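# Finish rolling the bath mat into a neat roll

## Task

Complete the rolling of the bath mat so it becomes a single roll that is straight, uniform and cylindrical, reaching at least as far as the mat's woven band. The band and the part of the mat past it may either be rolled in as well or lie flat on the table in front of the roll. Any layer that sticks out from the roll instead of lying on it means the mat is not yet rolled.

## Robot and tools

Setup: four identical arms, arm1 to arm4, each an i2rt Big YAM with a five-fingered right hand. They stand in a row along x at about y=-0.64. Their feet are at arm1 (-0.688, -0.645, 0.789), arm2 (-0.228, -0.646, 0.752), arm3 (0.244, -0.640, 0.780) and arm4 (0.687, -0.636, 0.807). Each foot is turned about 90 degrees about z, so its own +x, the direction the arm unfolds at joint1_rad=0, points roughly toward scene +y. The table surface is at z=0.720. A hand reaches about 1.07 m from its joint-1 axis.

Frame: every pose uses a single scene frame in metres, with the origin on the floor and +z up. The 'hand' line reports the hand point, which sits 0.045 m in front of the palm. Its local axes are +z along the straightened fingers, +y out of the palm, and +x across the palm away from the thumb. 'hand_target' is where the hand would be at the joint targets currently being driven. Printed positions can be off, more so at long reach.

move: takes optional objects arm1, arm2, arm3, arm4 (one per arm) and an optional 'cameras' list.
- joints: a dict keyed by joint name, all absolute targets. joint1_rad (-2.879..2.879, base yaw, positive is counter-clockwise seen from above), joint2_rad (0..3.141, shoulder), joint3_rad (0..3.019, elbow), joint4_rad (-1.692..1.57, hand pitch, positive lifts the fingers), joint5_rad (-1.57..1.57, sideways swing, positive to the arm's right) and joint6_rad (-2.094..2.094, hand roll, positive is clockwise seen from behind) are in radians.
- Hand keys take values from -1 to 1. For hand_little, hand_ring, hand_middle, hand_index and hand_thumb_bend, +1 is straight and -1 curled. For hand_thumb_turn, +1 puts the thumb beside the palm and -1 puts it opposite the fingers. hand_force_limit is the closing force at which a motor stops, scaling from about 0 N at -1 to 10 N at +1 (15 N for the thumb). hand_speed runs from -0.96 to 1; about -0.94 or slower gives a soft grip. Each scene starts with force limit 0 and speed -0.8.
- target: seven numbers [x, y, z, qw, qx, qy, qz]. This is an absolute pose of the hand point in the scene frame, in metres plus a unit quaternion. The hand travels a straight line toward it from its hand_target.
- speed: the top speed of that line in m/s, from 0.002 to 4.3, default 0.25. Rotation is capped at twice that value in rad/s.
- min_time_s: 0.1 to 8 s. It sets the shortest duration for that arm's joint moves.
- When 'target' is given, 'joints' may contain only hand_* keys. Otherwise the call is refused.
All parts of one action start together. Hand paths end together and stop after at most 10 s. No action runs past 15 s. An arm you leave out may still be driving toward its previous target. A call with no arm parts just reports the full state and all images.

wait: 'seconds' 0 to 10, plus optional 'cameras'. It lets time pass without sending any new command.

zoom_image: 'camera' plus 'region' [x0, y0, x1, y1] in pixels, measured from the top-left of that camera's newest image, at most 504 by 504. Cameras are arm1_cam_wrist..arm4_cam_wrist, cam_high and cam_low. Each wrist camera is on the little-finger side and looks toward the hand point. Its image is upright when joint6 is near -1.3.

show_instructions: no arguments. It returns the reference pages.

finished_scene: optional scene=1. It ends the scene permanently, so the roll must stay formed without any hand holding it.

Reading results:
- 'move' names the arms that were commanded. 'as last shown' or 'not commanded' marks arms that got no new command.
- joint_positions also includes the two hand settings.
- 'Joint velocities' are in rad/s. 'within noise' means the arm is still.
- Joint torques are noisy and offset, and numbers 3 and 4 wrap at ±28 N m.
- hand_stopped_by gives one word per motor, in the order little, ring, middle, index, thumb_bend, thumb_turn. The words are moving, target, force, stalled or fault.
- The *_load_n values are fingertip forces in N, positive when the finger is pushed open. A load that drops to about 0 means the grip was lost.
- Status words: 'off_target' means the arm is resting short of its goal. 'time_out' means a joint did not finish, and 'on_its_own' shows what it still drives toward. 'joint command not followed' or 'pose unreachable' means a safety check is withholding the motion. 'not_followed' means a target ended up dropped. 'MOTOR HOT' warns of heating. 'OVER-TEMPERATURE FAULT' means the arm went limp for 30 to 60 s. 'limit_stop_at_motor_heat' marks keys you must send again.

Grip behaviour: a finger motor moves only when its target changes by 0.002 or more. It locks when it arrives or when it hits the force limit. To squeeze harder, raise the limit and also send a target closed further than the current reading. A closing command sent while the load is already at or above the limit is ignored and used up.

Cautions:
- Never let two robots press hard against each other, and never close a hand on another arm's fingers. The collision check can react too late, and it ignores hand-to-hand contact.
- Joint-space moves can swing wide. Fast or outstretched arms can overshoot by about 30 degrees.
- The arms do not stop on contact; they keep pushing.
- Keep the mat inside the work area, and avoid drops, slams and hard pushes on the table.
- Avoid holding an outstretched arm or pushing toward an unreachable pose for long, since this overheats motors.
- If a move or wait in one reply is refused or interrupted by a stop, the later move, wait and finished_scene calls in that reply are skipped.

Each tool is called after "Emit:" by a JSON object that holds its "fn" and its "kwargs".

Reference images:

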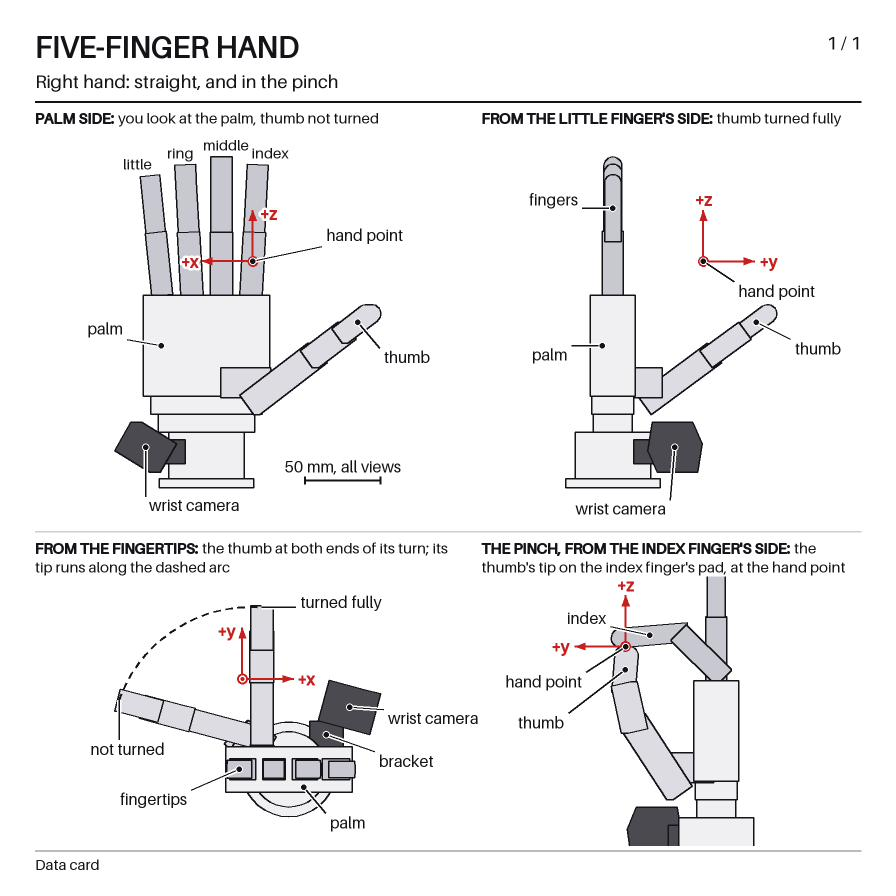

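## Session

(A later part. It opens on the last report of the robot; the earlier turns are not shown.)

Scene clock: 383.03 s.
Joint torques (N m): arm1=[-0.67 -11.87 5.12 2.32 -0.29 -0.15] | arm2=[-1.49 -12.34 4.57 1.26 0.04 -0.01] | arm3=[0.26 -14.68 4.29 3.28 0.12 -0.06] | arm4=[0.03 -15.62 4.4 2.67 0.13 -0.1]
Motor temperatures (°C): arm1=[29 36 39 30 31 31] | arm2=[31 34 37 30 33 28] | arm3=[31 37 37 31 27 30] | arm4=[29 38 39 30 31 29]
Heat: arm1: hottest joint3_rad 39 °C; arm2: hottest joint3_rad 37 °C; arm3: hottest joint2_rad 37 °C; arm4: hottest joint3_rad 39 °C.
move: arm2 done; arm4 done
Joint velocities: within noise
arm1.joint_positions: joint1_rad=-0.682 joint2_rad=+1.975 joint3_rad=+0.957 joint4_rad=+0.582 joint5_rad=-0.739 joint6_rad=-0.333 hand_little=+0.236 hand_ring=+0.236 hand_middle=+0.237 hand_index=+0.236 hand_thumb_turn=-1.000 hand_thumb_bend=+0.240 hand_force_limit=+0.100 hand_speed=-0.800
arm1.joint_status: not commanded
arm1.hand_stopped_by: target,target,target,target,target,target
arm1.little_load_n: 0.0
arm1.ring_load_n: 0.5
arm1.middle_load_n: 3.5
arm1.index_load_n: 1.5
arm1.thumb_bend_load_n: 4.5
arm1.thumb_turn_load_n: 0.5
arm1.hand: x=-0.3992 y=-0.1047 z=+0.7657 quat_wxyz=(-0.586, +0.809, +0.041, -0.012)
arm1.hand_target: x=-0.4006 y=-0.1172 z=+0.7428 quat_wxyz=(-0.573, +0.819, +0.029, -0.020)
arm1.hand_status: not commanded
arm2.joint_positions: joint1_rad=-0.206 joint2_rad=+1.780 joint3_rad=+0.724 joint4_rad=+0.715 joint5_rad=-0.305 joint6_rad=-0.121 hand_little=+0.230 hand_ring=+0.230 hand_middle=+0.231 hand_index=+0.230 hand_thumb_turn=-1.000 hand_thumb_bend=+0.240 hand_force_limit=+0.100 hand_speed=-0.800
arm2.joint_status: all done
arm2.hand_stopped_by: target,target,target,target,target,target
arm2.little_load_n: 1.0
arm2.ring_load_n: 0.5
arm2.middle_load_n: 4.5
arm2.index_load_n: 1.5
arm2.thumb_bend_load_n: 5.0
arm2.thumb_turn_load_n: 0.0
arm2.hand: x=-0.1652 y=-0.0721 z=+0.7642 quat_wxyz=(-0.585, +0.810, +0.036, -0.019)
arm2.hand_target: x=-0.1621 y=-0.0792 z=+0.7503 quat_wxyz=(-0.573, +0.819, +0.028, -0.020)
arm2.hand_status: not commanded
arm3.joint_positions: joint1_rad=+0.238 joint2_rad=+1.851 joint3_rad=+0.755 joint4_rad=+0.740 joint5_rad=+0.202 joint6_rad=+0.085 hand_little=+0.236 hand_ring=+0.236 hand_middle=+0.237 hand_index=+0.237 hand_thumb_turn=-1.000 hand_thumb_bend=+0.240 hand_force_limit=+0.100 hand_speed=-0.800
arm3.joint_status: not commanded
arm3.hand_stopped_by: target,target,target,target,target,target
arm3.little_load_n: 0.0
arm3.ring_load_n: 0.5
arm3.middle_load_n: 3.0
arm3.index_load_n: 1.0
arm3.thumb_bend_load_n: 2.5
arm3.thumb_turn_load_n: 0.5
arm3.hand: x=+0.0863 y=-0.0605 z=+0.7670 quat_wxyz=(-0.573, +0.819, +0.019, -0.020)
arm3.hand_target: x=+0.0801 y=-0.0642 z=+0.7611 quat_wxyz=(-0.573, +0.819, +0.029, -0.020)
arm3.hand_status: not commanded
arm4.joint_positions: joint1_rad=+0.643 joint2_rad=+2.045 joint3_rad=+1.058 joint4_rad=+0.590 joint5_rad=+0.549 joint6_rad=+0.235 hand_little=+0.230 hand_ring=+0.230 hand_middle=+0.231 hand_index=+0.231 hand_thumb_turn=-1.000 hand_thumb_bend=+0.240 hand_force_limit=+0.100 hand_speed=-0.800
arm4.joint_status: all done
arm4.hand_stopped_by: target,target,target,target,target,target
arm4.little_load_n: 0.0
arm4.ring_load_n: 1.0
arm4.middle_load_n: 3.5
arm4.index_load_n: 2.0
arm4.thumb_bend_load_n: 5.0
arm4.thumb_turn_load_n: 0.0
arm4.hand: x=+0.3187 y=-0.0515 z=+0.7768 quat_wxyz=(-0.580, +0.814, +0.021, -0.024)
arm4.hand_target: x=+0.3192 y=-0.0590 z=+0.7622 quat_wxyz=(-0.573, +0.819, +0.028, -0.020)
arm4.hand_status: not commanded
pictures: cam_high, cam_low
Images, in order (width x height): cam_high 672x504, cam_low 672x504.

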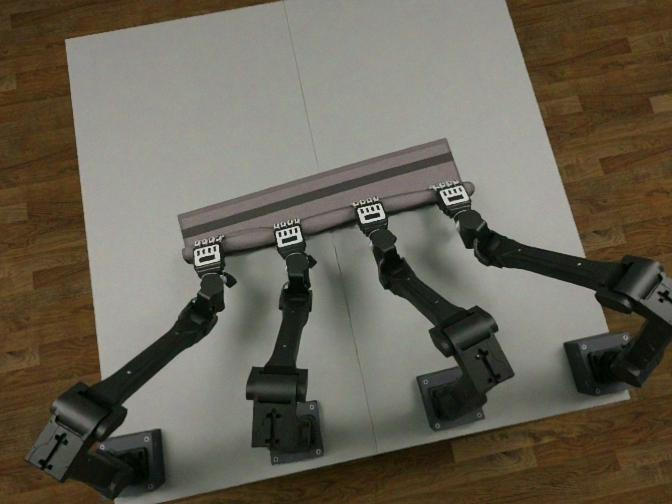

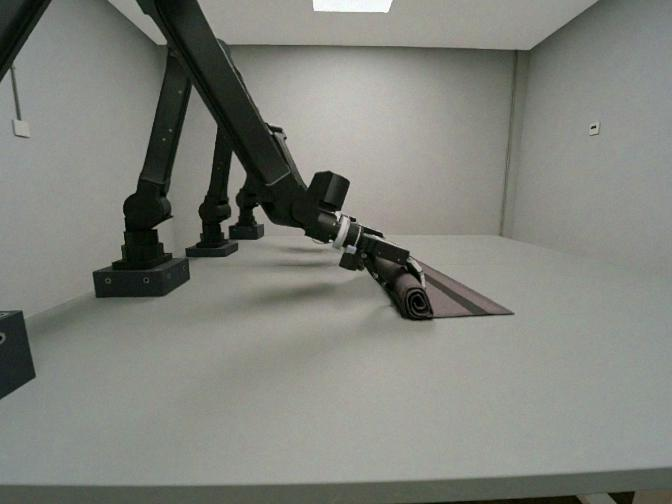

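Emit:
{"fn": "move", "kwargs": {"arm1": {"target": [-0.400, -0.089, 0.772, 0.4381, -0.8983, -0.0314, 0.0153], "speed": 0.08}, "arm2": {"target": [-0.161, -0.067, 0.768, 0.4144, -0.9094, -0.0318, 0.0145], "speed": 0.08}, "arm3": {"target": [0.084, -0.049, 0.773, 0.3744, -0.9266, -0.0324, 0.0131], "speed": 0.08}, "arm4": {"target": [0.319, -0.034, 0.781, 0.3582, -0.9330, -0.0326, 0.0125], "speed": 0.08}}}

Emit:
{"fn": "move", "kwargs": {"arm1": {"target": [-0.400, -0.086, 0.777, 0.3500, -0.9361, -0.0327, 0.0122], "speed": 0.08}, "arm2": {"target": [-0.161, -0.064, 0.773, 0.3088, -0.9505, -0.0332, 0.0108], "speed": 0.08}, "arm3": {"target": [0.084, -0.043, 0.780, 0.2333, -0.9717, -0.0339, 0.0082], "speed": 0.08}, "arm4": {"target": [0.319, -0.029, 0.786, 0.1994, -0.9793, -0.0342, 0.0070], "speed": 0.08}, "cameras": ["cam_low", "cam_high"]}}

Emit:
{"fn": "zoom_image", "kwargs": {"camera": "cam_low", "region": [340, 220, 600, 340]}}

Emit:
{"fn": "zoom_image", "kwargs": {"camera": "cam_high", "region": [160, 110, 500, 280]}}

Scene clock: 388.30 s.
Joint torques (N m): arm1=[2.32 -13.04 9.83 1.31 -0.13 -0.08] | arm2=[-1.55 -13.51 8.94 0.36 0.43 -0.19] | arm3=[-1.38 -15.62 8.87 1.22 -0.13 0.2] | arm4=[-1.32 -15.91 9.52 0.95 -0.04 0.08]
Motor temperatures (°C): arm1=[29 36 39 30 31 31] | arm2=[31 34 37 30 33 28] | arm3=[31 37 38 31 27 30] | arm4=[29 38 39 30 31 29]
Heat: arm1: hottest joint3_rad 39 °C; arm2: hottest joint3_rad 37 °C; arm3: hottest joint3_rad 38 °C; arm4: hottest joint3_rad 39 °C.
move: arm1 done; arm2 done; arm3 done; arm4 off_target
Joint velocities: within noise
arm1.joint_positions: joint1_rad=-0.609 joint2_rad=+1.912 joint3_rad=+1.160 joint4_rad=-0.032 joint5_rad=-0.544 joint6_rad=-0.478 hand_little=+0.236 hand_ring=+0.236 hand_middle=+0.237 hand_index=+0.236 hand_thumb_turn=-1.000 hand_thumb_bend=+0.240 hand_force_limit=+0.100 hand_speed=-0.800
arm1.joint_status: not commanded
arm1.hand_stopped_by: target,target,target,target,target,target
arm1.little_load_n: 0.5
arm1.ring_load_n: 1.0
arm1.middle_load_n: 4.0
arm1.index_load_n: 1.0
arm1.thumb_bend_load_n: 4.5
arm1.thumb_turn_load_n: 0.0
arm1.hand: x=-0.3992 y=-0.0940 z=+0.7745 quat_wxyz=(-0.444, +0.895, +0.029, -0.014)
arm1.hand_target: x=-0.4000 y=-0.0891 z=+0.7721 quat_wxyz=(-0.438, +0.898, +0.031, -0.015)
arm1.hand_status: done (0.006 m and 0.8 deg from the pose sent, 0.017 m and 19.8 deg at the start)
arm2.joint_positions: joint1_rad=-0.172 joint2_rad=+1.710 joint3_rad=+0.977 joint4_rad=+0.020 joint5_rad=-0.223 joint6_rad=-0.178 hand_little=+0.230 hand_ring=+0.230 hand_middle=+0.231 hand_index=+0.230 hand_thumb_turn=-1.000 hand_thumb_bend=+0.240 hand_force_limit=+0.100 hand_speed=-0.800
arm2.joint_status: not commanded
arm2.hand_stopped_by: target,target,target,target,target,target
arm2.little_load_n: 0.5
arm2.ring_load_n: 0.5
arm2.middle_load_n: 4.0
arm2.index_load_n: 1.0
arm2.thumb_bend_load_n: 5.5
arm2.thumb_turn_load_n: 1.0
arm2.hand: x=-0.1652 y=-0.0673 z=+0.7756 quat_wxyz=(-0.426, +0.904, +0.029, -0.020)
arm2.hand_target: x=-0.1611 y=-0.0673 z=+0.7680 quat_wxyz=(-0.414, +0.909, +0.032, -0.015)
arm2.hand_status: done (0.009 m and 1.7 deg from the pose sent, 0.008 m and 22.7 deg at the start)
arm3.joint_positions: joint1_rad=+0.211 joint2_rad=+1.791 joint3_rad=+1.056 joint4_rad=-0.061 joint5_rad=+0.127 joint6_rad=+0.109 hand_little=+0.236 hand_ring=+0.236 hand_middle=+0.237 hand_index=+0.237 hand_thumb_turn=-1.000 hand_thumb_bend=+0.240 hand_force_limit=+0.100 hand_speed=-0.800
arm3.joint_status: not commanded
arm3.hand_stopped_by: target,target,target,target,target,target
arm3.little_load_n: 0.5
arm3.ring_load_n: 0.0
arm3.middle_load_n: 4.5
arm3.index_load_n: 2.0
arm3.thumb_bend_load_n: 3.0
arm3.thumb_turn_load_n: 1.0
arm3.hand: x=+0.0853 y=-0.0576 z=+0.7752 quat_wxyz=(-0.381, +0.924, +0.039, -0.009)
arm3.hand_target: x=+0.0842 y=-0.0492 z=+0.7732 quat_wxyz=(-0.375, +0.926, +0.032, -0.013)
arm3.hand_status: done (0.009 m and 1.2 deg from the pose sent, 0.013 m and 26.0 deg at the start)
arm4.joint_positions: joint1_rad=+0.561 joint2_rad=+2.018 joint3_rad=+1.403 joint4_rad=-0.271 joint5_rad=+0.325 joint6_rad=+0.377 hand_little=+0.230 hand_ring=+0.230 hand_middle=+0.231 hand_index=+0.231 hand_thumb_turn=-1.000 hand_thumb_bend=+0.240 hand_force_limit=+0.100 hand_speed=-0.800
arm4.joint_status: not commanded
arm4.hand_stopped_by: target,target,target,target,target,target
arm4.little_load_n: 0.0
arm4.ring_load_n: 1.0
arm4.middle_load_n: 2.5
arm4.index_load_n: 1.0
arm4.thumb_bend_load_n: 4.0
arm4.thumb_turn_load_n: 0.0
arm4.hand: x=+0.3202 y=-0.0425 z=+0.7898 quat_wxyz=(-0.366, +0.930, +0.038, -0.015)
arm4.hand_target: x=+0.3193 y=-0.0345 z=+0.7810 quat_wxyz=(-0.359, +0.933, +0.033, -0.013)
arm4.hand_status: off_target (0.012 m and 1.2 deg from the pose sent, 0.018 m and 29.0 deg at the start)
pictures: none

Scene clock: 391.10 s.
Joint torques (N m): arm1=[1.67 -12.98 11.49 1.17 -0.22 -0.1] | arm2=[-0.73 -12.75 10.09 0.42 0.52 -0.14] | arm3=[-1.38 -17.96 9.74 0.92 -0.09 0.2] | arm4=[-1.32 -18.43 10.37 0.36 -0.05 -0.04]
Motor temperatures (°C): arm1=[29 37 39 30 31 31] | arm2=[31 34 37 30 33 28] | arm3=[31 37 38 30 27 30] | arm4=[29 38 39 30 31 29]
Heat: arm1: hottest joint3_rad 39 °C; arm2: hottest joint3_rad 37 °C; arm3: hottest joint3_rad 38 °C; arm4: hottest joint3_rad 39 °C.
move: arm1 done; arm2 off_target; arm3 off_target; arm4 off_target
Joint velocities: within noise
arm1.joint_positions: joint1_rad=-0.570 joint2_rad=+1.925 joint3_rad=+1.298 joint4_rad=-0.334 joint5_rad=-0.420 joint6_rad=-0.533 hand_little=+0.236 hand_ring=+0.236 hand_middle=+0.237 hand_index=+0.236 hand_thumb_turn=-1.000 hand_thumb_bend=+0.240 hand_force_limit=+0.100 hand_speed=-0.800
arm1.joint_status: not commanded
arm1.hand_stopped_by: target,target,target,target,target,target
arm1.little_load_n: 0.5
arm1.ring_load_n: 1.5
arm1.middle_load_n: 3.5
arm1.index_load_n: 0.5
arm1.thumb_bend_load_n: 4.5
arm1.thumb_turn_load_n: -0.5
arm1.hand: x=-0.3999 y=-0.0957 z=+0.7806 quat_wxyz=(-0.354, +0.935, +0.030, -0.010)
arm1.hand_target: x=-0.4002 y=-0.0863 z=+0.7771 quat_wxyz=(-0.350, +0.936, +0.033, -0.012)
arm1.hand_status: done (0.010 m and 0.7 deg from the pose sent, 0.008 m and 11.8 deg at the start)
arm2.joint_positions: joint1_rad=-0.149 joint2_rad=+1.757 joint3_rad=+1.173 joint4_rad=-0.354 joint5_rad=-0.162 joint6_rad=-0.203 hand_little=+0.230 hand_ring=+0.230 hand_middle=+0.231 hand_index=+0.230 hand_thumb_turn=-1.000 hand_thumb_bend=+0.240 hand_force_limit=+0.100 hand_speed=-0.800
arm2.joint_status: not commanded
arm2.hand_stopped_by: target,target,target,target,target,target
arm2.little_load_n: 0.5
arm2.ring_load_n: 0.0
arm2.middle_load_n: 2.0
arm2.index_load_n: 0.5
arm2.thumb_bend_load_n: 5.5
arm2.thumb_turn_load_n: 2.0
arm2.hand: x=-0.1656 y=-0.0673 z=+0.7827 quat_wxyz=(-0.321, +0.947, +0.031, -0.016)
arm2.hand_target: x=-0.1611 y=-0.0644 z=+0.7731 quat_wxyz=(-0.309, +0.950, +0.033, -0.011)
arm2.hand_status: off_target (0.011 m and 1.6 deg from the pose sent, 0.006 m and 14.6 deg at the start)
arm3.joint_positions: joint1_rad=+0.192 joint2_rad=+1.899 joint3_rad=+1.348 joint4_rad=-0.545 joint5_rad=+0.075 joint6_rad=+0.122 hand_little=+0.236 hand_ring=+0.236 hand_middle=+0.237 hand_index=+0.237 hand_thumb_turn=-1.000 hand_thumb_bend=+0.240 hand_force_limit=+0.100 hand_speed=-0.800
arm3.joint_status: not commanded
arm3.hand_stopped_by: target,target,target,target,target,target
arm3.little_load_n: 0.5
arm3.ring_load_n: 0.0
arm3.middle_load_n: 3.5
arm3.index_load_n: 1.0
arm3.thumb_bend_load_n: 3.5
arm3.thumb_turn_load_n: 0.0
arm3.hand: x=+0.0848 y=-0.0537 z=+0.7806 quat_wxyz=(-0.238, +0.970, +0.042, -0.005)
arm3.hand_target: x=+0.0842 y=-0.0433 z=+0.7800 quat_wxyz=(-0.234, +0.972, +0.034, -0.008)
arm3.hand_status: off_target (0.011 m and 1.1 deg from the pose sent, 0.016 m and 17.9 deg at the start)
arm4.joint_positions: joint1_rad=+0.510 joint2_rad=+2.166 joint3_rad=+1.759 joint4_rad=-0.788 joint5_rad=+0.167 joint6_rad=+0.412 hand_little=+0.230 hand_ring=+0.230 hand_middle=+0.231 hand_index=+0.231 hand_thumb_turn=-1.000 hand_thumb_bend=+0.240 hand_force_limit=+0.100 hand_speed=-0.800
arm4.joint_status: not commanded
arm4.hand_stopped_by: target,target,target,target,target,target
arm4.little_load_n: 0.5
arm4.ring_load_n: 1.0
arm4.middle_load_n: 2.0
arm4.index_load_n: 1.0
arm4.thumb_bend_load_n: 4.0
arm4.thumb_turn_load_n: 0.0
arm4.hand: x=+0.3199 y=-0.0374 z=+0.7924 quat_wxyz=(-0.205, +0.978, +0.039, -0.009)
arm4.hand_target: x=+0.3193 y=-0.0293 z=+0.7860 quat_wxyz=(-0.200, +0.979, +0.034, -0.007)
arm4.hand_status: off_target (0.011 m and 0.9 deg from the pose sent, 0.014 m and 20.0 deg at the start)
pictures: cam_high, cam_low
Images, in order (width x height): cam_high 672x504, cam_low 672x504.

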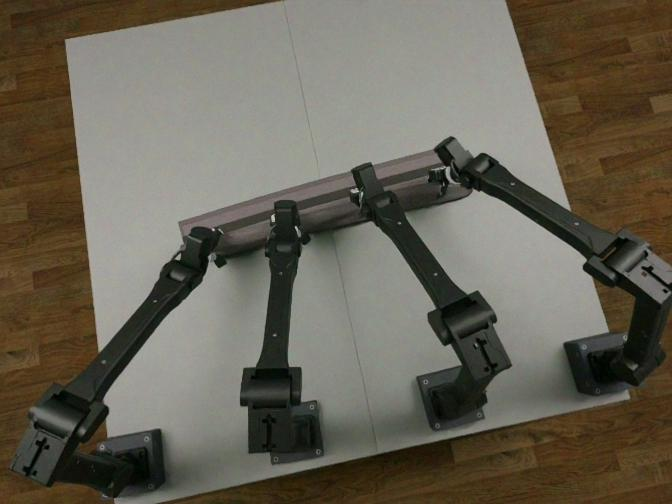

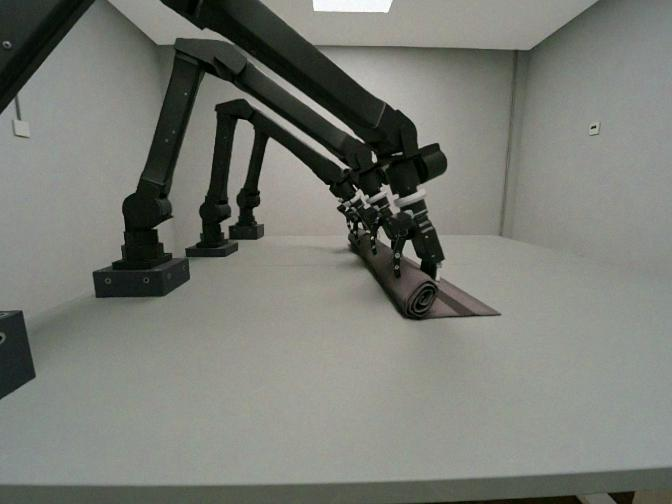

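Scaled by 1.938 from the camera's image (finer frame: 960x720).

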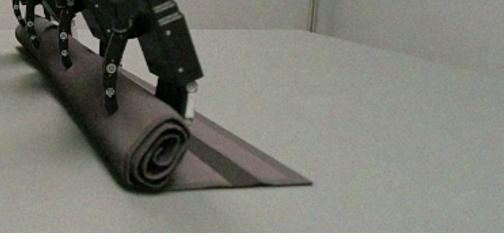

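Scaled by 1.482 from the camera's image (finer frame: 960x720).

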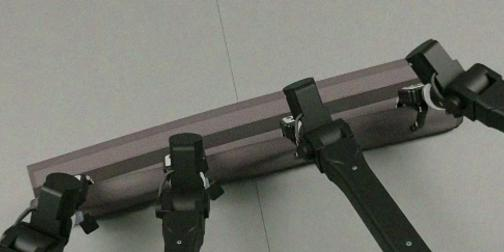

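Emit:
{"fn": "move", "kwargs": {"arm1": {"target": [-0.400, -0.084, 0.778, 0.2586, -0.9653, -0.0337, 0.0090], "speed": 0.08}, "arm2": {"target": [-0.161, -0.061, 0.773, 0.2078, -0.9775, -0.0341, 0.0073], "speed": 0.08}, "arm3": {"target": [0.084, -0.038, 0.784, 0.0871, -0.9956, -0.0348, 0.0030], "speed": 0.08}, "arm4": {"target": [0.319, -0.025, 0.787, 0.0349, -0.9988, -0.0349, 0.0012], "speed": 0.08}, "cameras": ["cam_low", "cam_high"]}}

Emit:
{"fn": "zoom_image", "kwargs": {"camera": "cam_low", "region": [340, 220, 600, 340]}}

Emit:
{"fn": "zoom_image", "kwargs": {"camera": "cam_high", "region": [160, 110, 500, 280]}}

Scene clock: 394.40 s.
Joint torques (N m): arm1=[2.55 -14.68 12 0.99 -0.16 -0.14] | arm2=[-1.44 -15.62 10.43 0.25 0.39 -0.05] | arm3=[-1.49 -20.89 10.15 0.47 -0.1 0.18] | arm4=[-1.32 -21.54 10.8 0.03 -0.1 -0.15]
Motor temperatures (°C): arm1=[29 37 40 30 31 31] | arm2=[31 34 38 30 33 28] | arm3=[31 37 39 30 27 30] | arm4=[29 38 39 30 31 29]
Heat: arm1: hottest joint3_rad 40 °C; arm2: hottest joint3_rad 38 °C; arm3: hottest joint3_rad 39 °C; arm4: hottest joint3_rad 39 °C.
move: arm1 off_target; arm2 done; arm3 off_target; arm4 done
Joint velocities: within noise
arm1.joint_positions: joint1_rad=-0.531 joint2_rad=+1.990 joint3_rad=+1.460 joint4_rad=-0.601 joint5_rad=-0.301 joint6_rad=-0.556 hand_little=+0.236 hand_ring=+0.236 hand_middle=+0.237 hand_index=+0.236 hand_thumb_turn=-1.000 hand_thumb_bend=+0.240 hand_force_limit=+0.100 hand_speed=-0.800
arm1.joint_status: not commanded
arm1.hand_stopped_by: target,target,target,target,target,target
arm1.little_load_n: 1.5
arm1.ring_load_n: 1.0
arm1.middle_load_n: 1.5
arm1.index_load_n: 0.5
arm1.thumb_bend_load_n: 3.0
arm1.thumb_turn_load_n: -0.5
arm1.hand: x=-0.4007 y=-0.0957 z=+0.7794 quat_wxyz=(-0.260, +0.965, +0.028, -0.009)
arm1.hand_target: x=-0.4003 y=-0.0844 z=+0.7779 quat_wxyz=(-0.259, +0.965, +0.034, -0.009)
arm1.hand_status: off_target (0.012 m and 0.6 deg from the pose sent, 0.012 m and 11.5 deg at the start)
arm2.joint_positions: joint1_rad=-0.129 joint2_rad=+1.865 joint3_rad=+1.377 joint4_rad=-0.664 joint5_rad=-0.104 joint6_rad=-0.214 hand_little=+0.230 hand_ring=+0.230 hand_middle=+0.231 hand_index=+0.230 hand_thumb_turn=-1.000 hand_thumb_bend=+0.240 hand_force_limit=+0.100 hand_speed=-0.800
arm2.joint_status: not commanded
arm2.hand_stopped_by: target,target,target,target,target,target
arm2.little_load_n: 0.5
arm2.ring_load_n: 0.5
arm2.middle_load_n: 0.0
arm2.index_load_n: 1.0
arm2.thumb_bend_load_n: 3.5
arm2.thumb_turn_load_n: 0.5
arm2.hand: x=-0.1655 y=-0.0662 z=+0.7790 quat_wxyz=(-0.215, +0.976, +0.032, -0.012)
arm2.hand_target: x=-0.1611 y=-0.0611 z=+0.7732 quat_wxyz=(-0.208, +0.977, +0.034, -0.007)
arm2.hand_status: done (0.009 m and 1.0 deg from the pose sent, 0.012 m and 13.5 deg at the start)
arm3.joint_positions: joint1_rad=+0.178 joint2_rad=+2.086 joint3_rad=+1.688 joint4_rad=-1.001 joint5_rad=+0.030 joint6_rad=+0.123 hand_little=+0.236 hand_ring=+0.236 hand_middle=+0.237 hand_index=+0.237 hand_thumb_turn=-1.000 hand_thumb_bend=+0.240 hand_force_limit=+0.100 hand_speed=-0.800
arm3.joint_status: not commanded
arm3.hand_stopped_by: target,target,target,target,target,target
arm3.little_load_n: 0.5
arm3.ring_load_n: 0.0
arm3.middle_load_n: 2.5
arm3.index_load_n: 0.5
arm3.thumb_bend_load_n: 3.0
arm3.thumb_turn_load_n: 0.0
arm3.hand: x=+0.0839 y=-0.0500 z=+0.7836 quat_wxyz=(-0.087, +0.995, +0.043, +0.000)
arm3.hand_target: x=+0.0842 y=-0.0384 z=+0.7840 quat_wxyz=(-0.088, +0.996, +0.035, -0.003)
arm3.hand_status: off_target (0.012 m and 1.0 deg from the pose sent, 0.016 m and 17.5 deg at the start)
arm4.joint_positions: joint1_rad=+0.469 joint2_rad=+2.441 joint3_rad=+2.258 joint4_rad=-1.326 joint5_rad=+0.024 joint6_rad=+0.413 hand_little=+0.230 hand_ring=+0.230 hand_middle=+0.231 hand_index=+0.231 hand_thumb_turn=-1.000 hand_thumb_bend=+0.240 hand_force_limit=+0.100 hand_speed=-0.800
arm4.joint_status: not commanded
arm4.hand_stopped_by: target,target,target,target,target,target
arm4.little_load_n: 0.5
arm4.ring_load_n: 1.0
arm4.middle_load_n: 1.5
arm4.index_load_n: 0.5
arm4.thumb_bend_load_n: 3.5
arm4.thumb_turn_load_n: 0.0
arm4.hand: x=+0.3187 y=-0.0337 z=+0.7900 quat_wxyz=(-0.035, +0.999, +0.034, -0.001)
arm4.hand_target: x=+0.3192 y=-0.0255 z=+0.7868 quat_wxyz=(-0.036, +0.999, +0.035, -0.001)
arm4.hand_status: done (0.009 m and 0.1 deg from the pose sent, 0.014 m and 19.7 deg at the start)
pictures: cam_high, cam_low
Images, in order (width x height): cam_high 672x504, cam_low 672x504.

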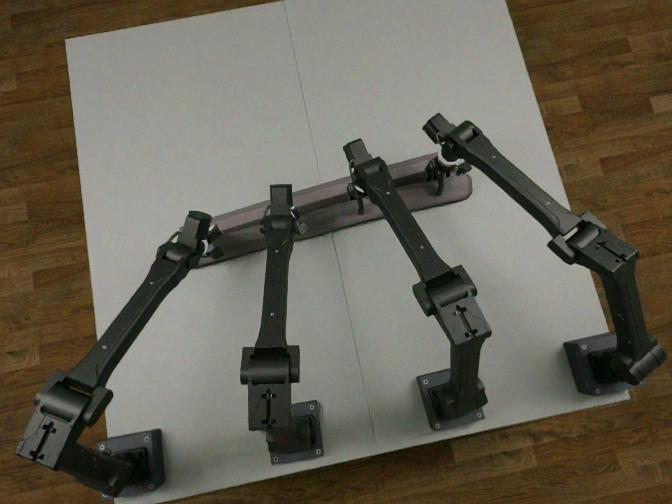

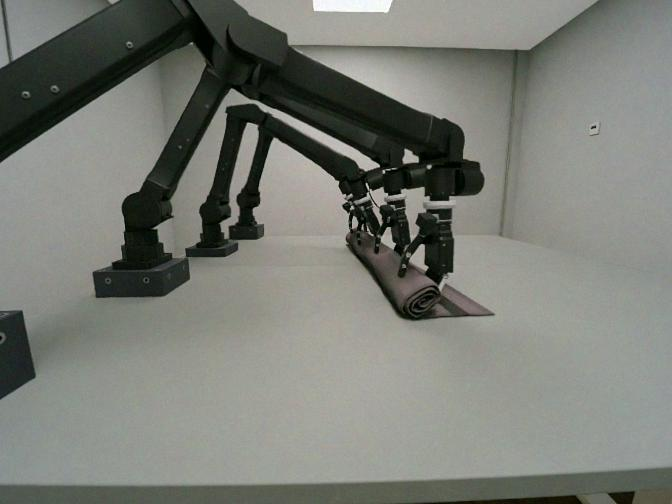

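Scaled by 1.938 from the camera's image (finer frame: 960x720).

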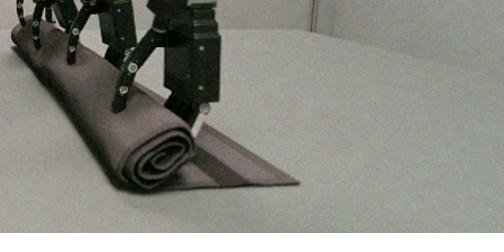

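Scaled by 1.482 from the camera's image (finer frame: 960x720).

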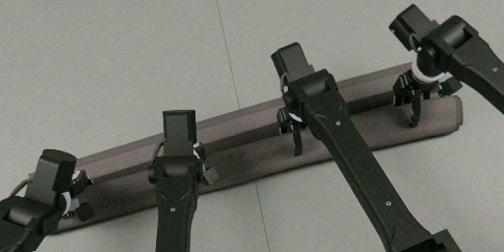

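Emit:
{"fn": "move", "kwargs": {"arm1": {"target": [-0.400, -0.086, 0.800, 0.2586, -0.9653, -0.0337, 0.0090], "speed": 0.06, "joints": {"hand_speed": -0.6, "hand_little": 0.38, "hand_ring": 0.38, "hand_middle": 0.38, "hand_index": 0.38, "hand_thumb_bend": 0.48}}, "arm3": {"target": [0.084, -0.040, 0.804, 0.0871, -0.9956, -0.0348, 0.0030], "speed": 0.06, "joints": {"hand_speed": -0.6, "hand_little": 0.38, "hand_ring": 0.38, "hand_middle": 0.38, "hand_index": 0.38, "hand_thumb_bend": 0.48}}}}

Emit:
{"fn": "move", "kwargs": {"arm1": {"target": [-0.400, -0.104, 0.794, 0.5733, -0.8187, -0.0286, 0.0200], "speed": 0.14, "joints": {"hand_thumb_bend": 0.9}}, "arm3": {"target": [0.080, -0.060, 0.794, 0.5733, -0.8187, -0.0286, 0.0200], "speed": 0.14, "joints": {"hand_thumb_bend": 0.88}}, "cameras": ["cam_low", "cam_high", "arm1_cam_wrist", "arm3_cam_wrist"]}}

Emit:
{"fn": "zoom_image", "kwargs": {"camera": "cam_high", "region": [160, 110, 500, 280]}}

Scene clock: 396.10 s.
Joint torques (N m): arm1=[2.43 -16.79 12.01 1.22 -0.15 -0.11] | arm2=[-0.91 -15.03 10.44 0.44 0.34 -0.04] | arm3=[-1.49 -23.53 10.54 0.28 0.01 0.18] | arm4=[-0.97 -21.71 10.82 -0.1 -0.12 -0.15]
Motor temperatures (°C): arm1=[29 36 40 30 31 31] | arm2=[31 34 38 30 33 28] | arm3=[31 38 39 30 27 30] | arm4=[29 38 40 30 31 29]
Heat: arm1: hottest joint3_rad 40 °C; arm2: hottest joint3_rad 38 °C; arm3: hottest joint3_rad 39 °C; arm4: hottest joint3_rad 40 °C.
move: arm1 off_target; arm3 off_target
Joint velocities: within noise
arm1.joint_positions: joint1_rad=-0.531 joint2_rad=+1.990 joint3_rad=+1.475 joint4_rad=-0.647 joint5_rad=-0.300 joint6_rad=-0.556 hand_little=+0.380 hand_ring=+0.380 hand_middle=+0.380 hand_index=+0.380 hand_thumb_turn=-1.000 hand_thumb_bend=+0.480 hand_force_limit=+0.100 hand_speed=-0.600
arm1.joint_status: all done
arm1.hand_stopped_by: target,target,target,target,target,target
arm1.little_load_n: 0.5
arm1.ring_load_n: 0.5
arm1.middle_load_n: 0.0
arm1.index_load_n: 0.0
arm1.thumb_bend_load_n: 0.0
arm1.thumb_turn_load_n: 0.0
arm1.hand: x=-0.4035 y=-0.1004 z=+0.7829 quat_wxyz=(-0.247, +0.968, +0.026, -0.017)
arm1.hand_target: x=-0.4003 y=-0.0863 z=+0.8002 quat_wxyz=(-0.259, +0.965, +0.034, -0.009)
arm1.hand_status: off_target (0.023 m and 1.9 deg from the pose sent, 0.023 m and 0.6 deg at the start)
arm2, arm4: as last shown
arm2.joint_positions: joint1_rad=-0.129 joint2_rad=+1.866 joint3_rad=+1.377 joint4_rad=-0.665 joint5_rad=-0.104 joint6_rad=-0.214 hand_little=+0.230 hand_ring=+0.230 hand_middle=+0.231 hand_index=+0.230 hand_thumb_turn=-1.000 hand_thumb_bend=+0.240 hand_force_limit=+0.100 hand_speed=-0.800
arm2.ring_load_n: 0.0
arm2.middle_load_n: 0.5
arm2.thumb_turn_load_n: 1.0
arm2.hand: x=-0.1654 y=-0.0664 z=+0.7785 quat_wxyz=(-0.214, +0.976, +0.032, -0.012)
arm2.hand_target: x=-0.1611 y=-0.0612 z=+0.7730 quat_wxyz=(-0.208, +0.977, +0.034, -0.007)
arm3.joint_positions: joint1_rad=+0.178 joint2_rad=+2.089 joint3_rad=+1.696 joint4_rad=-1.037 joint5_rad=+0.026 joint6_rad=+0.123 hand_little=+0.380 hand_ring=+0.380 hand_middle=+0.380 hand_index=+0.380 hand_thumb_turn=-1.000 hand_thumb_bend=+0.480 hand_force_limit=+0.100 hand_speed=-0.600
arm3.joint_status: all done
arm3.hand_stopped_by: target,target,target,target,target,target
arm3.little_load_n: 0.0
arm3.ring_load_n: 0.0
arm3.middle_load_n: 0.5
arm3.index_load_n: 0.5
arm3.thumb_bend_load_n: 0.0
arm3.thumb_turn_load_n: 0.0
arm3.hand: x=+0.0848 y=-0.0572 z=+0.7849 quat_wxyz=(-0.072, +0.996, +0.044, +0.001)
arm3.hand_target: x=+0.0842 y=-0.0408 z=+0.8042 quat_wxyz=(-0.088, +0.996, +0.035, -0.003)
arm3.hand_status: off_target (0.026 m and 2.1 deg from the pose sent, 0.023 m and 1.0 deg at the start)
arm4.joint_positions: joint1_rad=+0.469 joint2_rad=+2.442 joint3_rad=+2.258 joint4_rad=-1.328 joint5_rad=+0.024 joint6_rad=+0.411 hand_little=+0.230 hand_ring=+0.230 hand_middle=+0.231 hand_index=+0.231 hand_thumb_turn=-1.000 hand_thumb_bend=+0.240 hand_force_limit=+0.100 hand_speed=-0.800
arm4.thumb_turn_load_n: -0.5
arm4.hand: x=+0.3191 y=-0.0343 z=+0.7899 quat_wxyz=(-0.034, +0.999, +0.035, +0.000)
arm4.hand_target: x=+0.3192 y=-0.0254 z=+0.7870 quat_wxyz=(-0.036, +0.999, +0.035, -0.001)
pictures: none

Scene clock: 400.63 s.
Joint torques (N m): arm1=[-0.15 -11.52 6.46 2.5 -0.47 0] | arm2=[-0.67 -14.56 10.54 0.18 0.33 -0.07] | arm3=[0.26 -14.92 4.86 3.66 0.18 -0.09] | arm4=[-0.91 -21.6 11.03 0.14 -0.11 -0.11]
Motor temperatures (°C): arm1=[29 37 40 30 31 31] | arm2=[31 34 38 30 33 28] | arm3=[31 38 39 30 27 30] | arm4=[29 38 40 30 31 29]
Heat: arm1: hottest joint3_rad 40 °C; arm2: hottest joint3_rad 38 °C; arm3: hottest joint3_rad 39 °C; arm4: hottest joint3_rad 40 °C.
move: arm1 off_target; arm3 done
Joint velocities: within noise
arm1.joint_positions: joint1_rad=-0.667 joint2_rad=+1.872 joint3_rad=+0.985 joint4_rad=+0.438 joint5_rad=-0.720 joint6_rad=-0.335 hand_little=+0.380 hand_ring=+0.380 hand_middle=+0.380 hand_index=+0.380 hand_thumb_turn=-1.000 hand_thumb_bend=+0.900 hand_force_limit=+0.100 hand_speed=-0.600
arm1.joint_status: all done
arm1.hand_stopped_by: target,target,target,target,target,target
arm1.little_load_n: 0.0
arm1.ring_load_n: 0.0
arm1.middle_load_n: 0.0
arm1.index_load_n: 0.0
arm1.thumb_bend_load_n: 0.0
arm1.thumb_turn_load_n: 0.0
arm1.hand: x=-0.4011 y=-0.0970 z=+0.8109 quat_wxyz=(-0.580, +0.814, +0.040, -0.013)
arm1.hand_target: x=-0.4003 y=-0.1042 z=+0.7944 quat_wxyz=(-0.573, +0.819, +0.029, -0.020)
arm1.hand_status: off_target (0.018 m and 1.8 deg from the pose sent, 0.012 m and 41.3 deg at the start)
arm2, arm4: as last shown
arm2.joint_positions: joint1_rad=-0.129 joint2_rad=+1.866 joint3_rad=+1.377 joint4_rad=-0.665 joint5_rad=-0.103 joint6_rad=-0.214 hand_little=+0.230 hand_ring=+0.230 hand_middle=+0.231 hand_index=+0.230 hand_thumb_turn=-1.000 hand_thumb_bend=+0.240 hand_force_limit=+0.100 hand_speed=-0.800
arm2.middle_load_n: 0.0
arm2.thumb_bend_load_n: 3.0
arm2.hand: x=-0.1651 y=-0.0664 z=+0.7785 quat_wxyz=(-0.214, +0.976, +0.032, -0.011)
arm2.hand_target: x=-0.1611 y=-0.0612 z=+0.7731 quat_wxyz=(-0.208, +0.977, +0.034, -0.007)
arm3.joint_positions: joint1_rad=+0.235 joint2_rad=+1.771 joint3_rad=+0.771 joint4_rad=+0.628 joint5_rad=+0.198 joint6_rad=+0.089 hand_little=+0.380 hand_ring=+0.380 hand_middle=+0.380 hand_index=+0.380 hand_thumb_turn=-1.000 hand_thumb_bend=+0.880 hand_force_limit=+0.100 hand_speed=-0.600
arm3.joint_status: all done
arm3.hand_stopped_by: target,target,target,target,target,target
arm3.little_load_n: 0.0
arm3.ring_load_n: 0.0
arm3.middle_load_n: 0.0
arm3.index_load_n: 0.0
arm3.thumb_bend_load_n: 0.0
arm3.thumb_turn_load_n: 0.0
arm3.hand: x=+0.0868 y=-0.0588 z=+0.7943 quat_wxyz=(-0.567, +0.823, +0.018, -0.020)
arm3.hand_target: x=+0.0801 y=-0.0601 z=+0.7940 quat_wxyz=(-0.573, +0.819, +0.028, -0.020)
arm3.hand_status: done (0.007 m and 1.5 deg from the pose sent, 0.011 m and 61.8 deg at the start)
arm4.joint_positions: joint1_rad=+0.469 joint2_rad=+2.442 joint3_rad=+2.258 joint4_rad=-1.330 joint5_rad=+0.024 joint6_rad=+0.409 hand_little=+0.230 hand_ring=+0.230 hand_middle=+0.231 hand_index=+0.230 hand_thumb_turn=-1.000 hand_thumb_bend=+0.240 hand_force_limit=+0.100 hand_speed=-0.800
arm4.little_load_n: 0.0
arm4.ring_load_n: 0.5
arm4.middle_load_n: 1.0
arm4.thumb_bend_load_n: 3.0
arm4.thumb_turn_load_n: 0.0
arm4.hand: x=+0.3194 y=-0.0347 z=+0.7900 quat_wxyz=(-0.033, +0.999, +0.036, +0.000)
arm4.hand_target: x=+0.3192 y=-0.0254 z=+0.7871 quat_wxyz=(-0.036, +0.999, +0.035, -0.002)
pictures: arm1_cam_wrist, arm3_cam_wrist, cam_high, cam_low
Images, in order (width x height): arm1_cam_wrist 672x504, arm3_cam_wrist 672x504, cam_high 672x504, cam_low 672x504.

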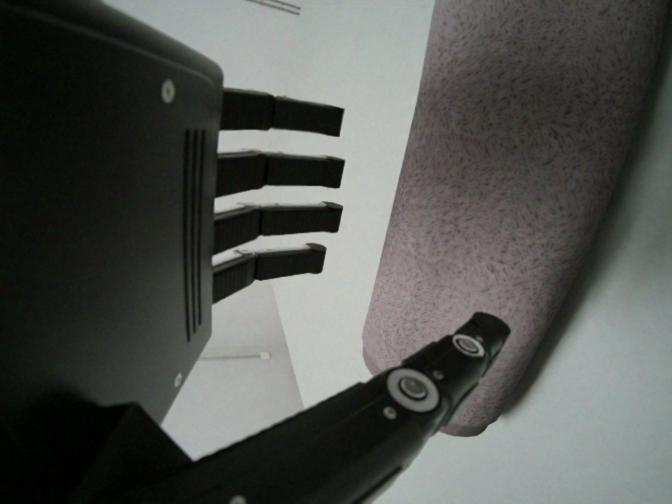

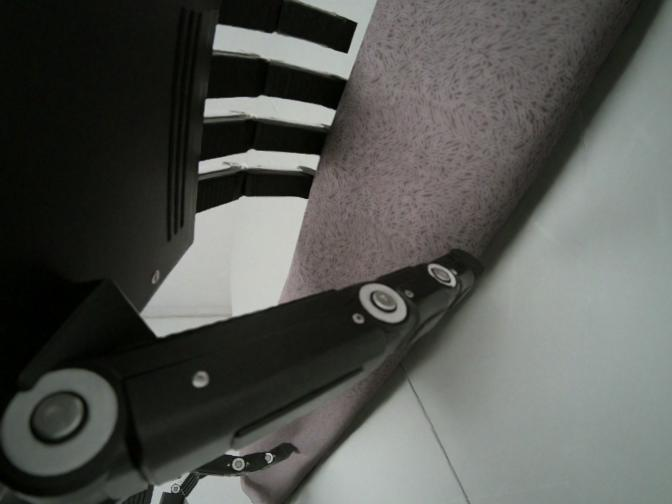

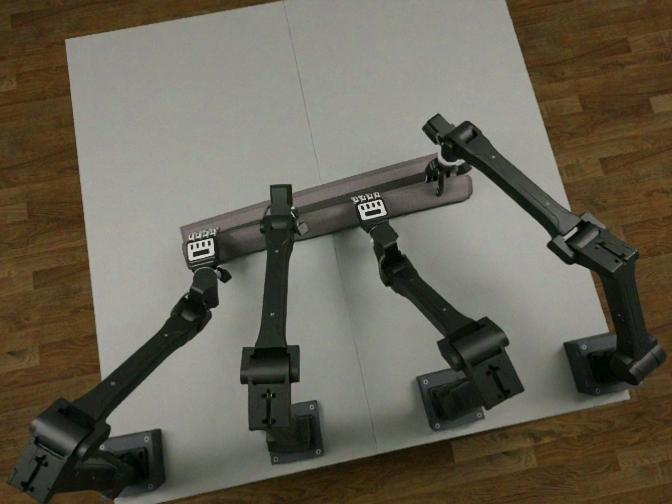

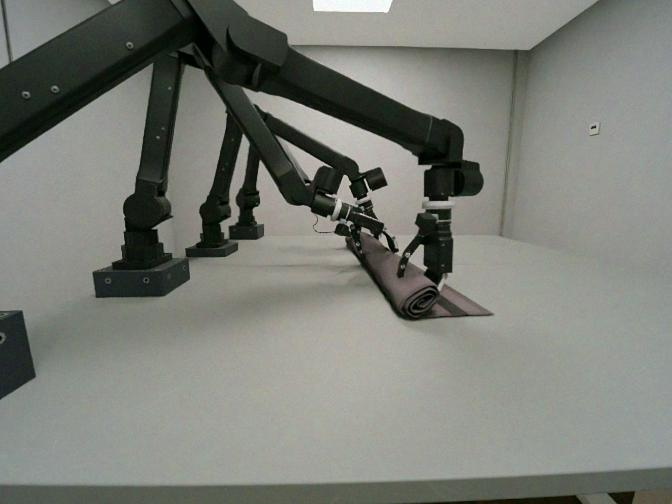

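Scaled by 1.482 from the camera's image (finer frame: 960x720).

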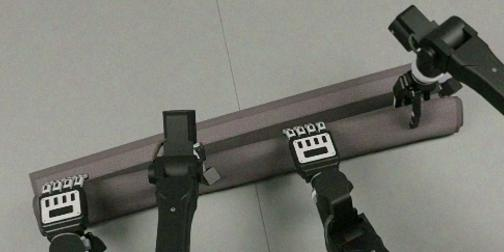

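Emit:
{"fn": "move", "kwargs": {"arm1": {"target": [-0.400, -0.113, 0.792, 0.5733, -0.8187, -0.0286, 0.0200], "speed": 0.1, "joints": {"hand_little": 0.58, "hand_ring": 0.58, "hand_middle": 0.58, "hand_index": 0.58, "hand_thumb_bend": 0.92, "hand_speed": -0.6}}, "arm3": {"target": [0.080, -0.066, 0.791, 0.5733, -0.8187, -0.0286, 0.0200], "speed": 0.1, "joints": {"hand_little": 0.56, "hand_ring": 0.56, "hand_middle": 0.56, "hand_index": 0.56, "hand_thumb_bend": 0.9, "hand_speed": -0.6}}, "cameras": ["arm1_cam_wrist", "arm3_cam_wrist"]}}

Scene clock: 403.33 s.
Joint torques (N m): arm1=[0.73 -12.51 6.28 2.62 -0.36 -0.11] | arm2=[-0.91 -15.03 10.56 0.43 0.23 -0.12] | arm3=[0.32 -14.97 4.74 3.6 0.18 -0.08] | arm4=[-1.03 -21.71 11 0.03 -0.08 -0.09]
Motor temperatures (°C): arm1=[29 37 40 30 31 31] | arm2=[31 34 38 30 33 28] | arm3=[31 38 39 30 27 30] | arm4=[29 38 40 30 31 29]
Heat: arm1: hottest joint3_rad 40 °C; arm2: hottest joint3_rad 38 °C; arm3: hottest joint3_rad 39 °C; arm4: hottest joint3_rad 40 °C.
move: arm1 off_target; arm3 done
Joint velocities: within noise
arm1.joint_positions: joint1_rad=-0.679 joint2_rad=+1.872 joint3_rad=+0.964 joint4_rad=+0.446 joint5_rad=-0.731 joint6_rad=-0.335 hand_little=+0.580 hand_ring=+0.580 hand_middle=+0.580 hand_index=+0.580 hand_thumb_turn=-1.000 hand_thumb_bend=+0.920 hand_force_limit=+0.100 hand_speed=-0.600
arm1.joint_status: all done
arm1.hand_stopped_by: target,target,target,target,target,target
arm1.little_load_n: 0.0
arm1.ring_load_n: 0.0
arm1.middle_load_n: 0.0
arm1.index_load_n: 0.0
arm1.thumb_bend_load_n: 0.0
arm1.thumb_turn_load_n: 0.0
arm1.hand: x=-0.4019 y=-0.1066 z=+0.8046 quat_wxyz=(-0.577, +0.816, +0.036, -0.017)
arm1.hand_target: x=-0.4003 y=-0.1132 z=+0.7921 quat_wxyz=(-0.573, +0.819, +0.029, -0.020)
arm1.hand_status: off_target (0.014 m and 1.0 deg from the pose sent, 0.025 m and 1.8 deg at the start)
arm2, arm4: as last shown
arm3.joint_positions: joint1_rad=+0.239 joint2_rad=+1.771 joint3_rad=+0.753 joint4_rad=+0.644 joint5_rad=+0.202 joint6_rad=+0.088 hand_little=+0.560 hand_ring=+0.560 hand_middle=+0.560 hand_index=+0.560 hand_thumb_turn=-1.000 hand_thumb_bend=+0.900 hand_force_limit=+0.100 hand_speed=-0.600
arm3.joint_status: all done
arm3.hand_stopped_by: target,target,target,target,target,target
arm3.little_load_n: -0.5
arm3.ring_load_n: 0.0
arm3.middle_load_n: 0.0
arm3.index_load_n: 0.0
arm3.thumb_bend_load_n: 0.0
arm3.thumb_turn_load_n: 0.0
arm3.hand: x=+0.0868 y=-0.0650 z=+0.7903 quat_wxyz=(-0.566, +0.824, +0.019, -0.019)
arm3.hand_target: x=+0.0799 y=-0.0661 z=+0.7911 quat_wxyz=(-0.573, +0.819, +0.029, -0.020)
arm3.hand_status: done (0.007 m and 1.5 deg from the pose sent, 0.010 m and 1.5 deg at the start)
arm4.little_load_n: 0.5
Images, in order (width x height): arm1_cam_wrist 672x504, arm3_cam_wrist 672x504.

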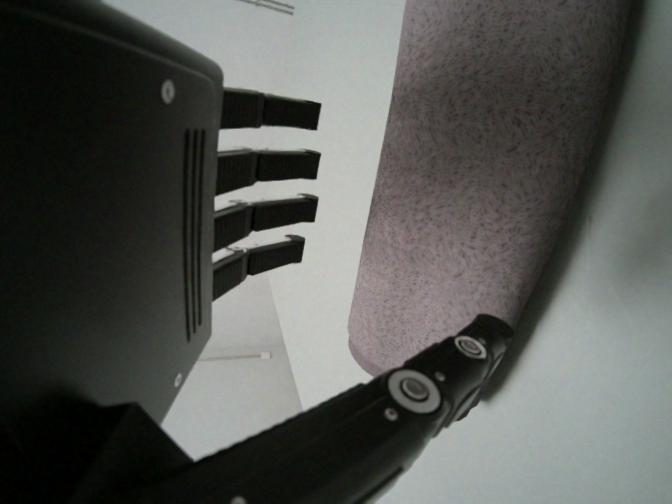

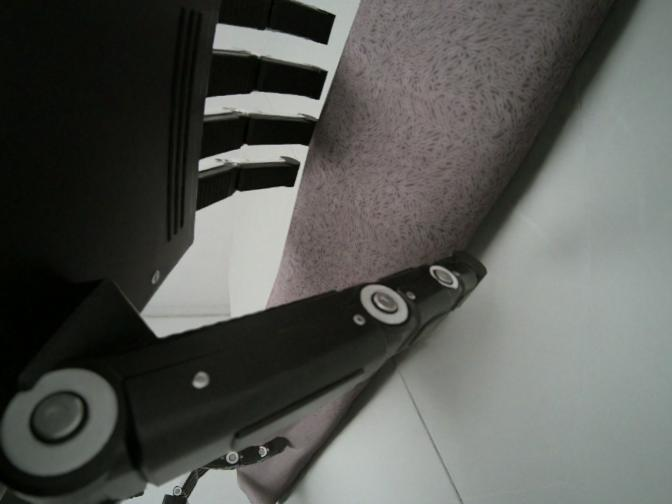

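Emit:
{"fn": "move", "kwargs": {"arm1": {"target": [-0.400, -0.116, 0.758, 0.5733, -0.8187, -0.0286, 0.0200], "speed": 0.08, "joints": {"hand_thumb_bend": 0.94}}, "arm3": {"target": [0.080, -0.068, 0.763, 0.5733, -0.8187, -0.0286, 0.0200], "speed": 0.08, "joints": {"hand_thumb_bend": 0.91}}, "cameras": ["arm1_cam_wrist", "arm3_cam_wrist"]}}

Emit:
{"fn": "move", "kwargs": {"arm1": {"target": [-0.400, -0.117, 0.744, 0.5733, -0.8187, -0.0286, 0.0200], "speed": 0.08}, "arm3": {"target": [0.080, -0.068, 0.760, 0.5733, -0.8187, -0.0286, 0.0200], "speed": 0.08}, "cameras": ["arm1_cam_wrist", "arm3_cam_wrist"]}}

Scene clock: 404.77 s.
Joint torques (N m): arm1=[0.15 -12.86 6.15 2.61 -0.4 -0.08] | arm2=[0.32 -16.15 10.62 0.34 0.29 -0.11] | arm3=[0.38 -14.51 4.3 3.56 0.17 -0.09] | arm4=[-1.2 -22.24 10.85 0.01 -0.11 -0.17]
Motor temperatures (°C): arm1=[29 36 40 30 31 31] | arm2=[31 34 38 30 33 28] | arm3=[31 38 39 30 27 30] | arm4=[29 39 40 30 31 29]
Heat: arm1: hottest joint3_rad 40 °C; arm2: hottest joint3_rad 38 °C; arm3: hottest joint3_rad 39 °C; arm4: hottest joint3_rad 40 °C.
move: arm1 off_target; arm3 done
Joint velocities: within noise
arm1.joint_positions: joint1_rad=-0.682 joint2_rad=+1.948 joint3_rad=+0.949 joint4_rad=+0.533 joint5_rad=-0.735 joint6_rad=-0.335 hand_little=+0.580 hand_ring=+0.580 hand_middle=+0.580 hand_index=+0.580 hand_thumb_turn=-1.000 hand_thumb_bend=+0.940 hand_force_limit=+0.100 hand_speed=-0.600
arm1.joint_status: all done
arm1.hand_stopped_by: target,target,target,target,target,target
arm1.little_load_n: 0.5
arm1.ring_load_n: 0.0
arm1.middle_load_n: 0.0
arm1.index_load_n: 0.0
arm1.thumb_bend_load_n: 0.0
arm1.thumb_turn_load_n: 0.0
arm1.hand: x=-0.4032 y=-0.1100 z=+0.7700 quat_wxyz=(-0.577, +0.816, +0.035, -0.019)
arm1.hand_target: x=-0.4002 y=-0.1161 z=+0.7582 quat_wxyz=(-0.573, +0.819, +0.029, -0.020)
arm1.hand_status: off_target (0.014 m and 0.9 deg from the pose sent, 0.048 m and 1.1 deg at the start)
arm2, arm4: as last shown
arm2.hand_target: x=-0.1611 y=-0.0611 z=+0.7731 quat_wxyz=(-0.208, +0.977, +0.034, -0.007)
arm3.joint_positions: joint1_rad=+0.239 joint2_rad=+1.840 joint3_rad=+0.744 joint4_rad=+0.732 joint5_rad=+0.203 joint6_rad=+0.088 hand_little=+0.560 hand_ring=+0.560 hand_middle=+0.560 hand_index=+0.560 hand_thumb_turn=-1.000 hand_thumb_bend=+0.910 hand_force_limit=+0.100 hand_speed=-0.600
arm3.joint_status: all done
arm3.hand_stopped_by: target,target,target,target,target,target
arm3.little_load_n: 0.0
arm3.ring_load_n: 0.0
arm3.middle_load_n: 0.0
arm3.index_load_n: 0.0
arm3.thumb_bend_load_n: 0.0
arm3.thumb_turn_load_n: 0.0
arm3.hand: x=+0.0870 y=-0.0655 z=+0.7670 quat_wxyz=(-0.570, +0.821, +0.018, -0.020)
arm3.hand_target: x=+0.0802 y=-0.0681 z=+0.7631 quat_wxyz=(-0.573, +0.819, +0.029, -0.020)
arm3.hand_status: done (0.008 m and 1.3 deg from the pose sent, 0.028 m and 1.5 deg at the start)
arm4.little_load_n: 0.0
arm4.hand: x=+0.3195 y=-0.0347 z=+0.7897 quat_wxyz=(-0.033, +0.999, +0.036, +0.000)
arm4.hand_target: x=+0.3192 y=-0.0254 z=+0.7869 quat_wxyz=(-0.036, +0.999, +0.035, -0.001)
Images, in order (width x height): arm1_cam_wrist 672x504, arm3_cam_wrist 672x504.

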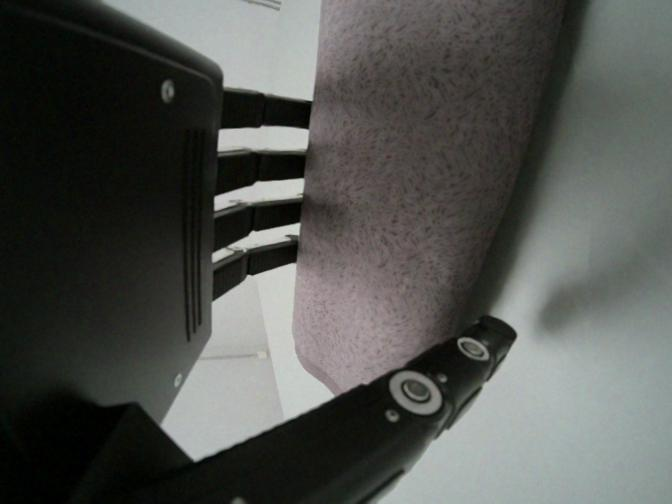

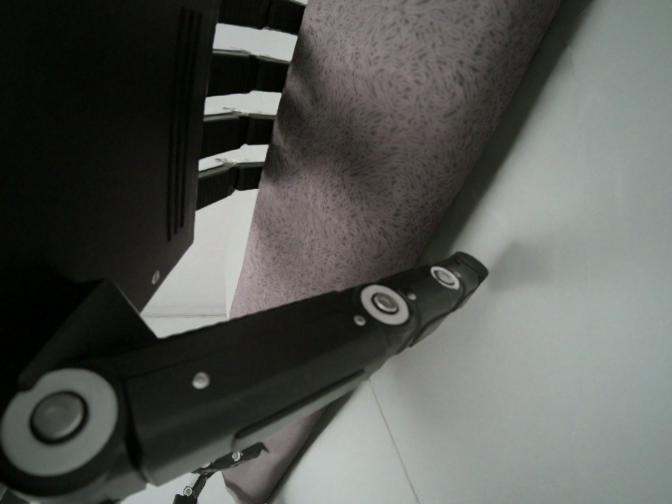

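Scene clock: 405.77 s.
Joint torques (N m): arm1=[-0.32 -12.04 5.6 2.67 -0.4 -0.09] | arm2=[-1.03 -16.03 10.48 0.32 0.3 -0.13] | arm3=[0.32 -14.33 4.23 3.52 0.17 -0.08] | arm4=[-0.73 -22.12 10.88 0.06 -0.08 -0.1]
Motor temperatures (°C): arm1=[29 36 39 30 31 31] | arm2=[31 34 38 30 33 28] | arm3=[31 38 39 30 27 30] | arm4=[29 39 41 30 31 29]
Heat: arm1: hottest joint3_rad 39 °C; arm2: hottest joint3_rad 38 °C; arm3: hottest joint3_rad 39 °C; arm4: hottest joint3_rad 41 °C.
move: arm1 off_target; arm3 done
Joint velocities: within noise
arm1.joint_positions: joint1_rad=-0.683 joint2_rad=+1.975 joint3_rad=+0.949 joint4_rad=+0.569 joint5_rad=-0.736 joint6_rad=-0.335 hand_little=+0.580 hand_ring=+0.580 hand_middle=+0.580 hand_index=+0.580 hand_thumb_turn=-1.000 hand_thumb_bend=+0.940 hand_force_limit=+0.100 hand_speed=-0.600
arm1.joint_status: not commanded
arm1.hand_stopped_by: target,target,target,target,target,target
arm1.little_load_n: 0.0
arm1.ring_load_n: 0.0
arm1.middle_load_n: 0.0
arm1.index_load_n: 0.0
arm1.thumb_bend_load_n: 0.0
arm1.thumb_turn_load_n: 0.0
arm1.hand: x=-0.4020 y=-0.1093 z=+0.7604 quat_wxyz=(-0.579, +0.814, +0.036, -0.017)
arm1.hand_target: x=-0.4003 y=-0.1173 z=+0.7444 quat_wxyz=(-0.573, +0.819, +0.029, -0.020)
arm1.hand_status: off_target (0.018 m and 1.3 deg from the pose sent, 0.027 m and 0.8 deg at the start)
arm2, arm4: as last shown
arm2.index_load_n: 1.5
arm2.thumb_bend_load_n: 3.5
arm2.hand_target: x=-0.1611 y=-0.0611 z=+0.7732 quat_wxyz=(-0.208, +0.977, +0.034, -0.007)
arm3.joint_positions: joint1_rad=+0.239 joint2_rad=+1.846 joint3_rad=+0.744 joint4_rad=+0.742 joint5_rad=+0.203 joint6_rad=+0.088 hand_little=+0.560 hand_ring=+0.560 hand_middle=+0.560 hand_index=+0.560 hand_thumb_turn=-1.000 hand_thumb_bend=+0.910 hand_force_limit=+0.100 hand_speed=-0.600
arm3.joint_status: not commanded
arm3.hand_stopped_by: target,target,target,target,target,target
arm3.little_load_n: 0.5
arm3.ring_load_n: 0.0
arm3.middle_load_n: 0.0
arm3.index_load_n: 0.0
arm3.thumb_bend_load_n: 0.0
arm3.thumb_turn_load_n: 0.0
arm3.hand: x=+0.0868 y=-0.0649 z=+0.7658 quat_wxyz=(-0.572, +0.820, +0.018, -0.020)
arm3.hand_target: x=+0.0802 y=-0.0682 z=+0.7600 quat_wxyz=(-0.573, +0.819, +0.029, -0.020)
arm3.hand_status: done (0.009 m and 1.2 deg from the pose sent, 0.010 m and 1.3 deg at the start)
arm4.little_load_n: 0.5
arm4.thumb_bend_load_n: 2.5
Images, in order (width x height): arm1_cam_wrist 672x504, arm3_cam_wrist 672x504.

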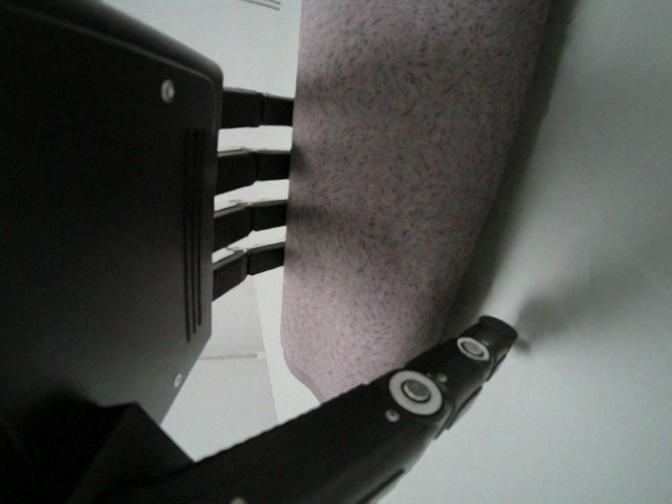

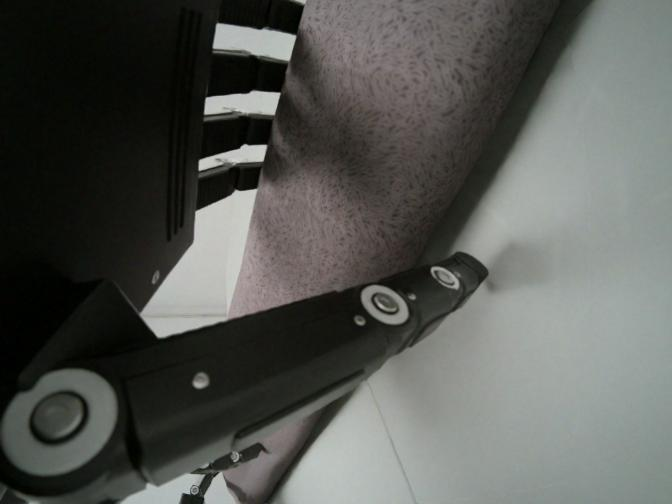

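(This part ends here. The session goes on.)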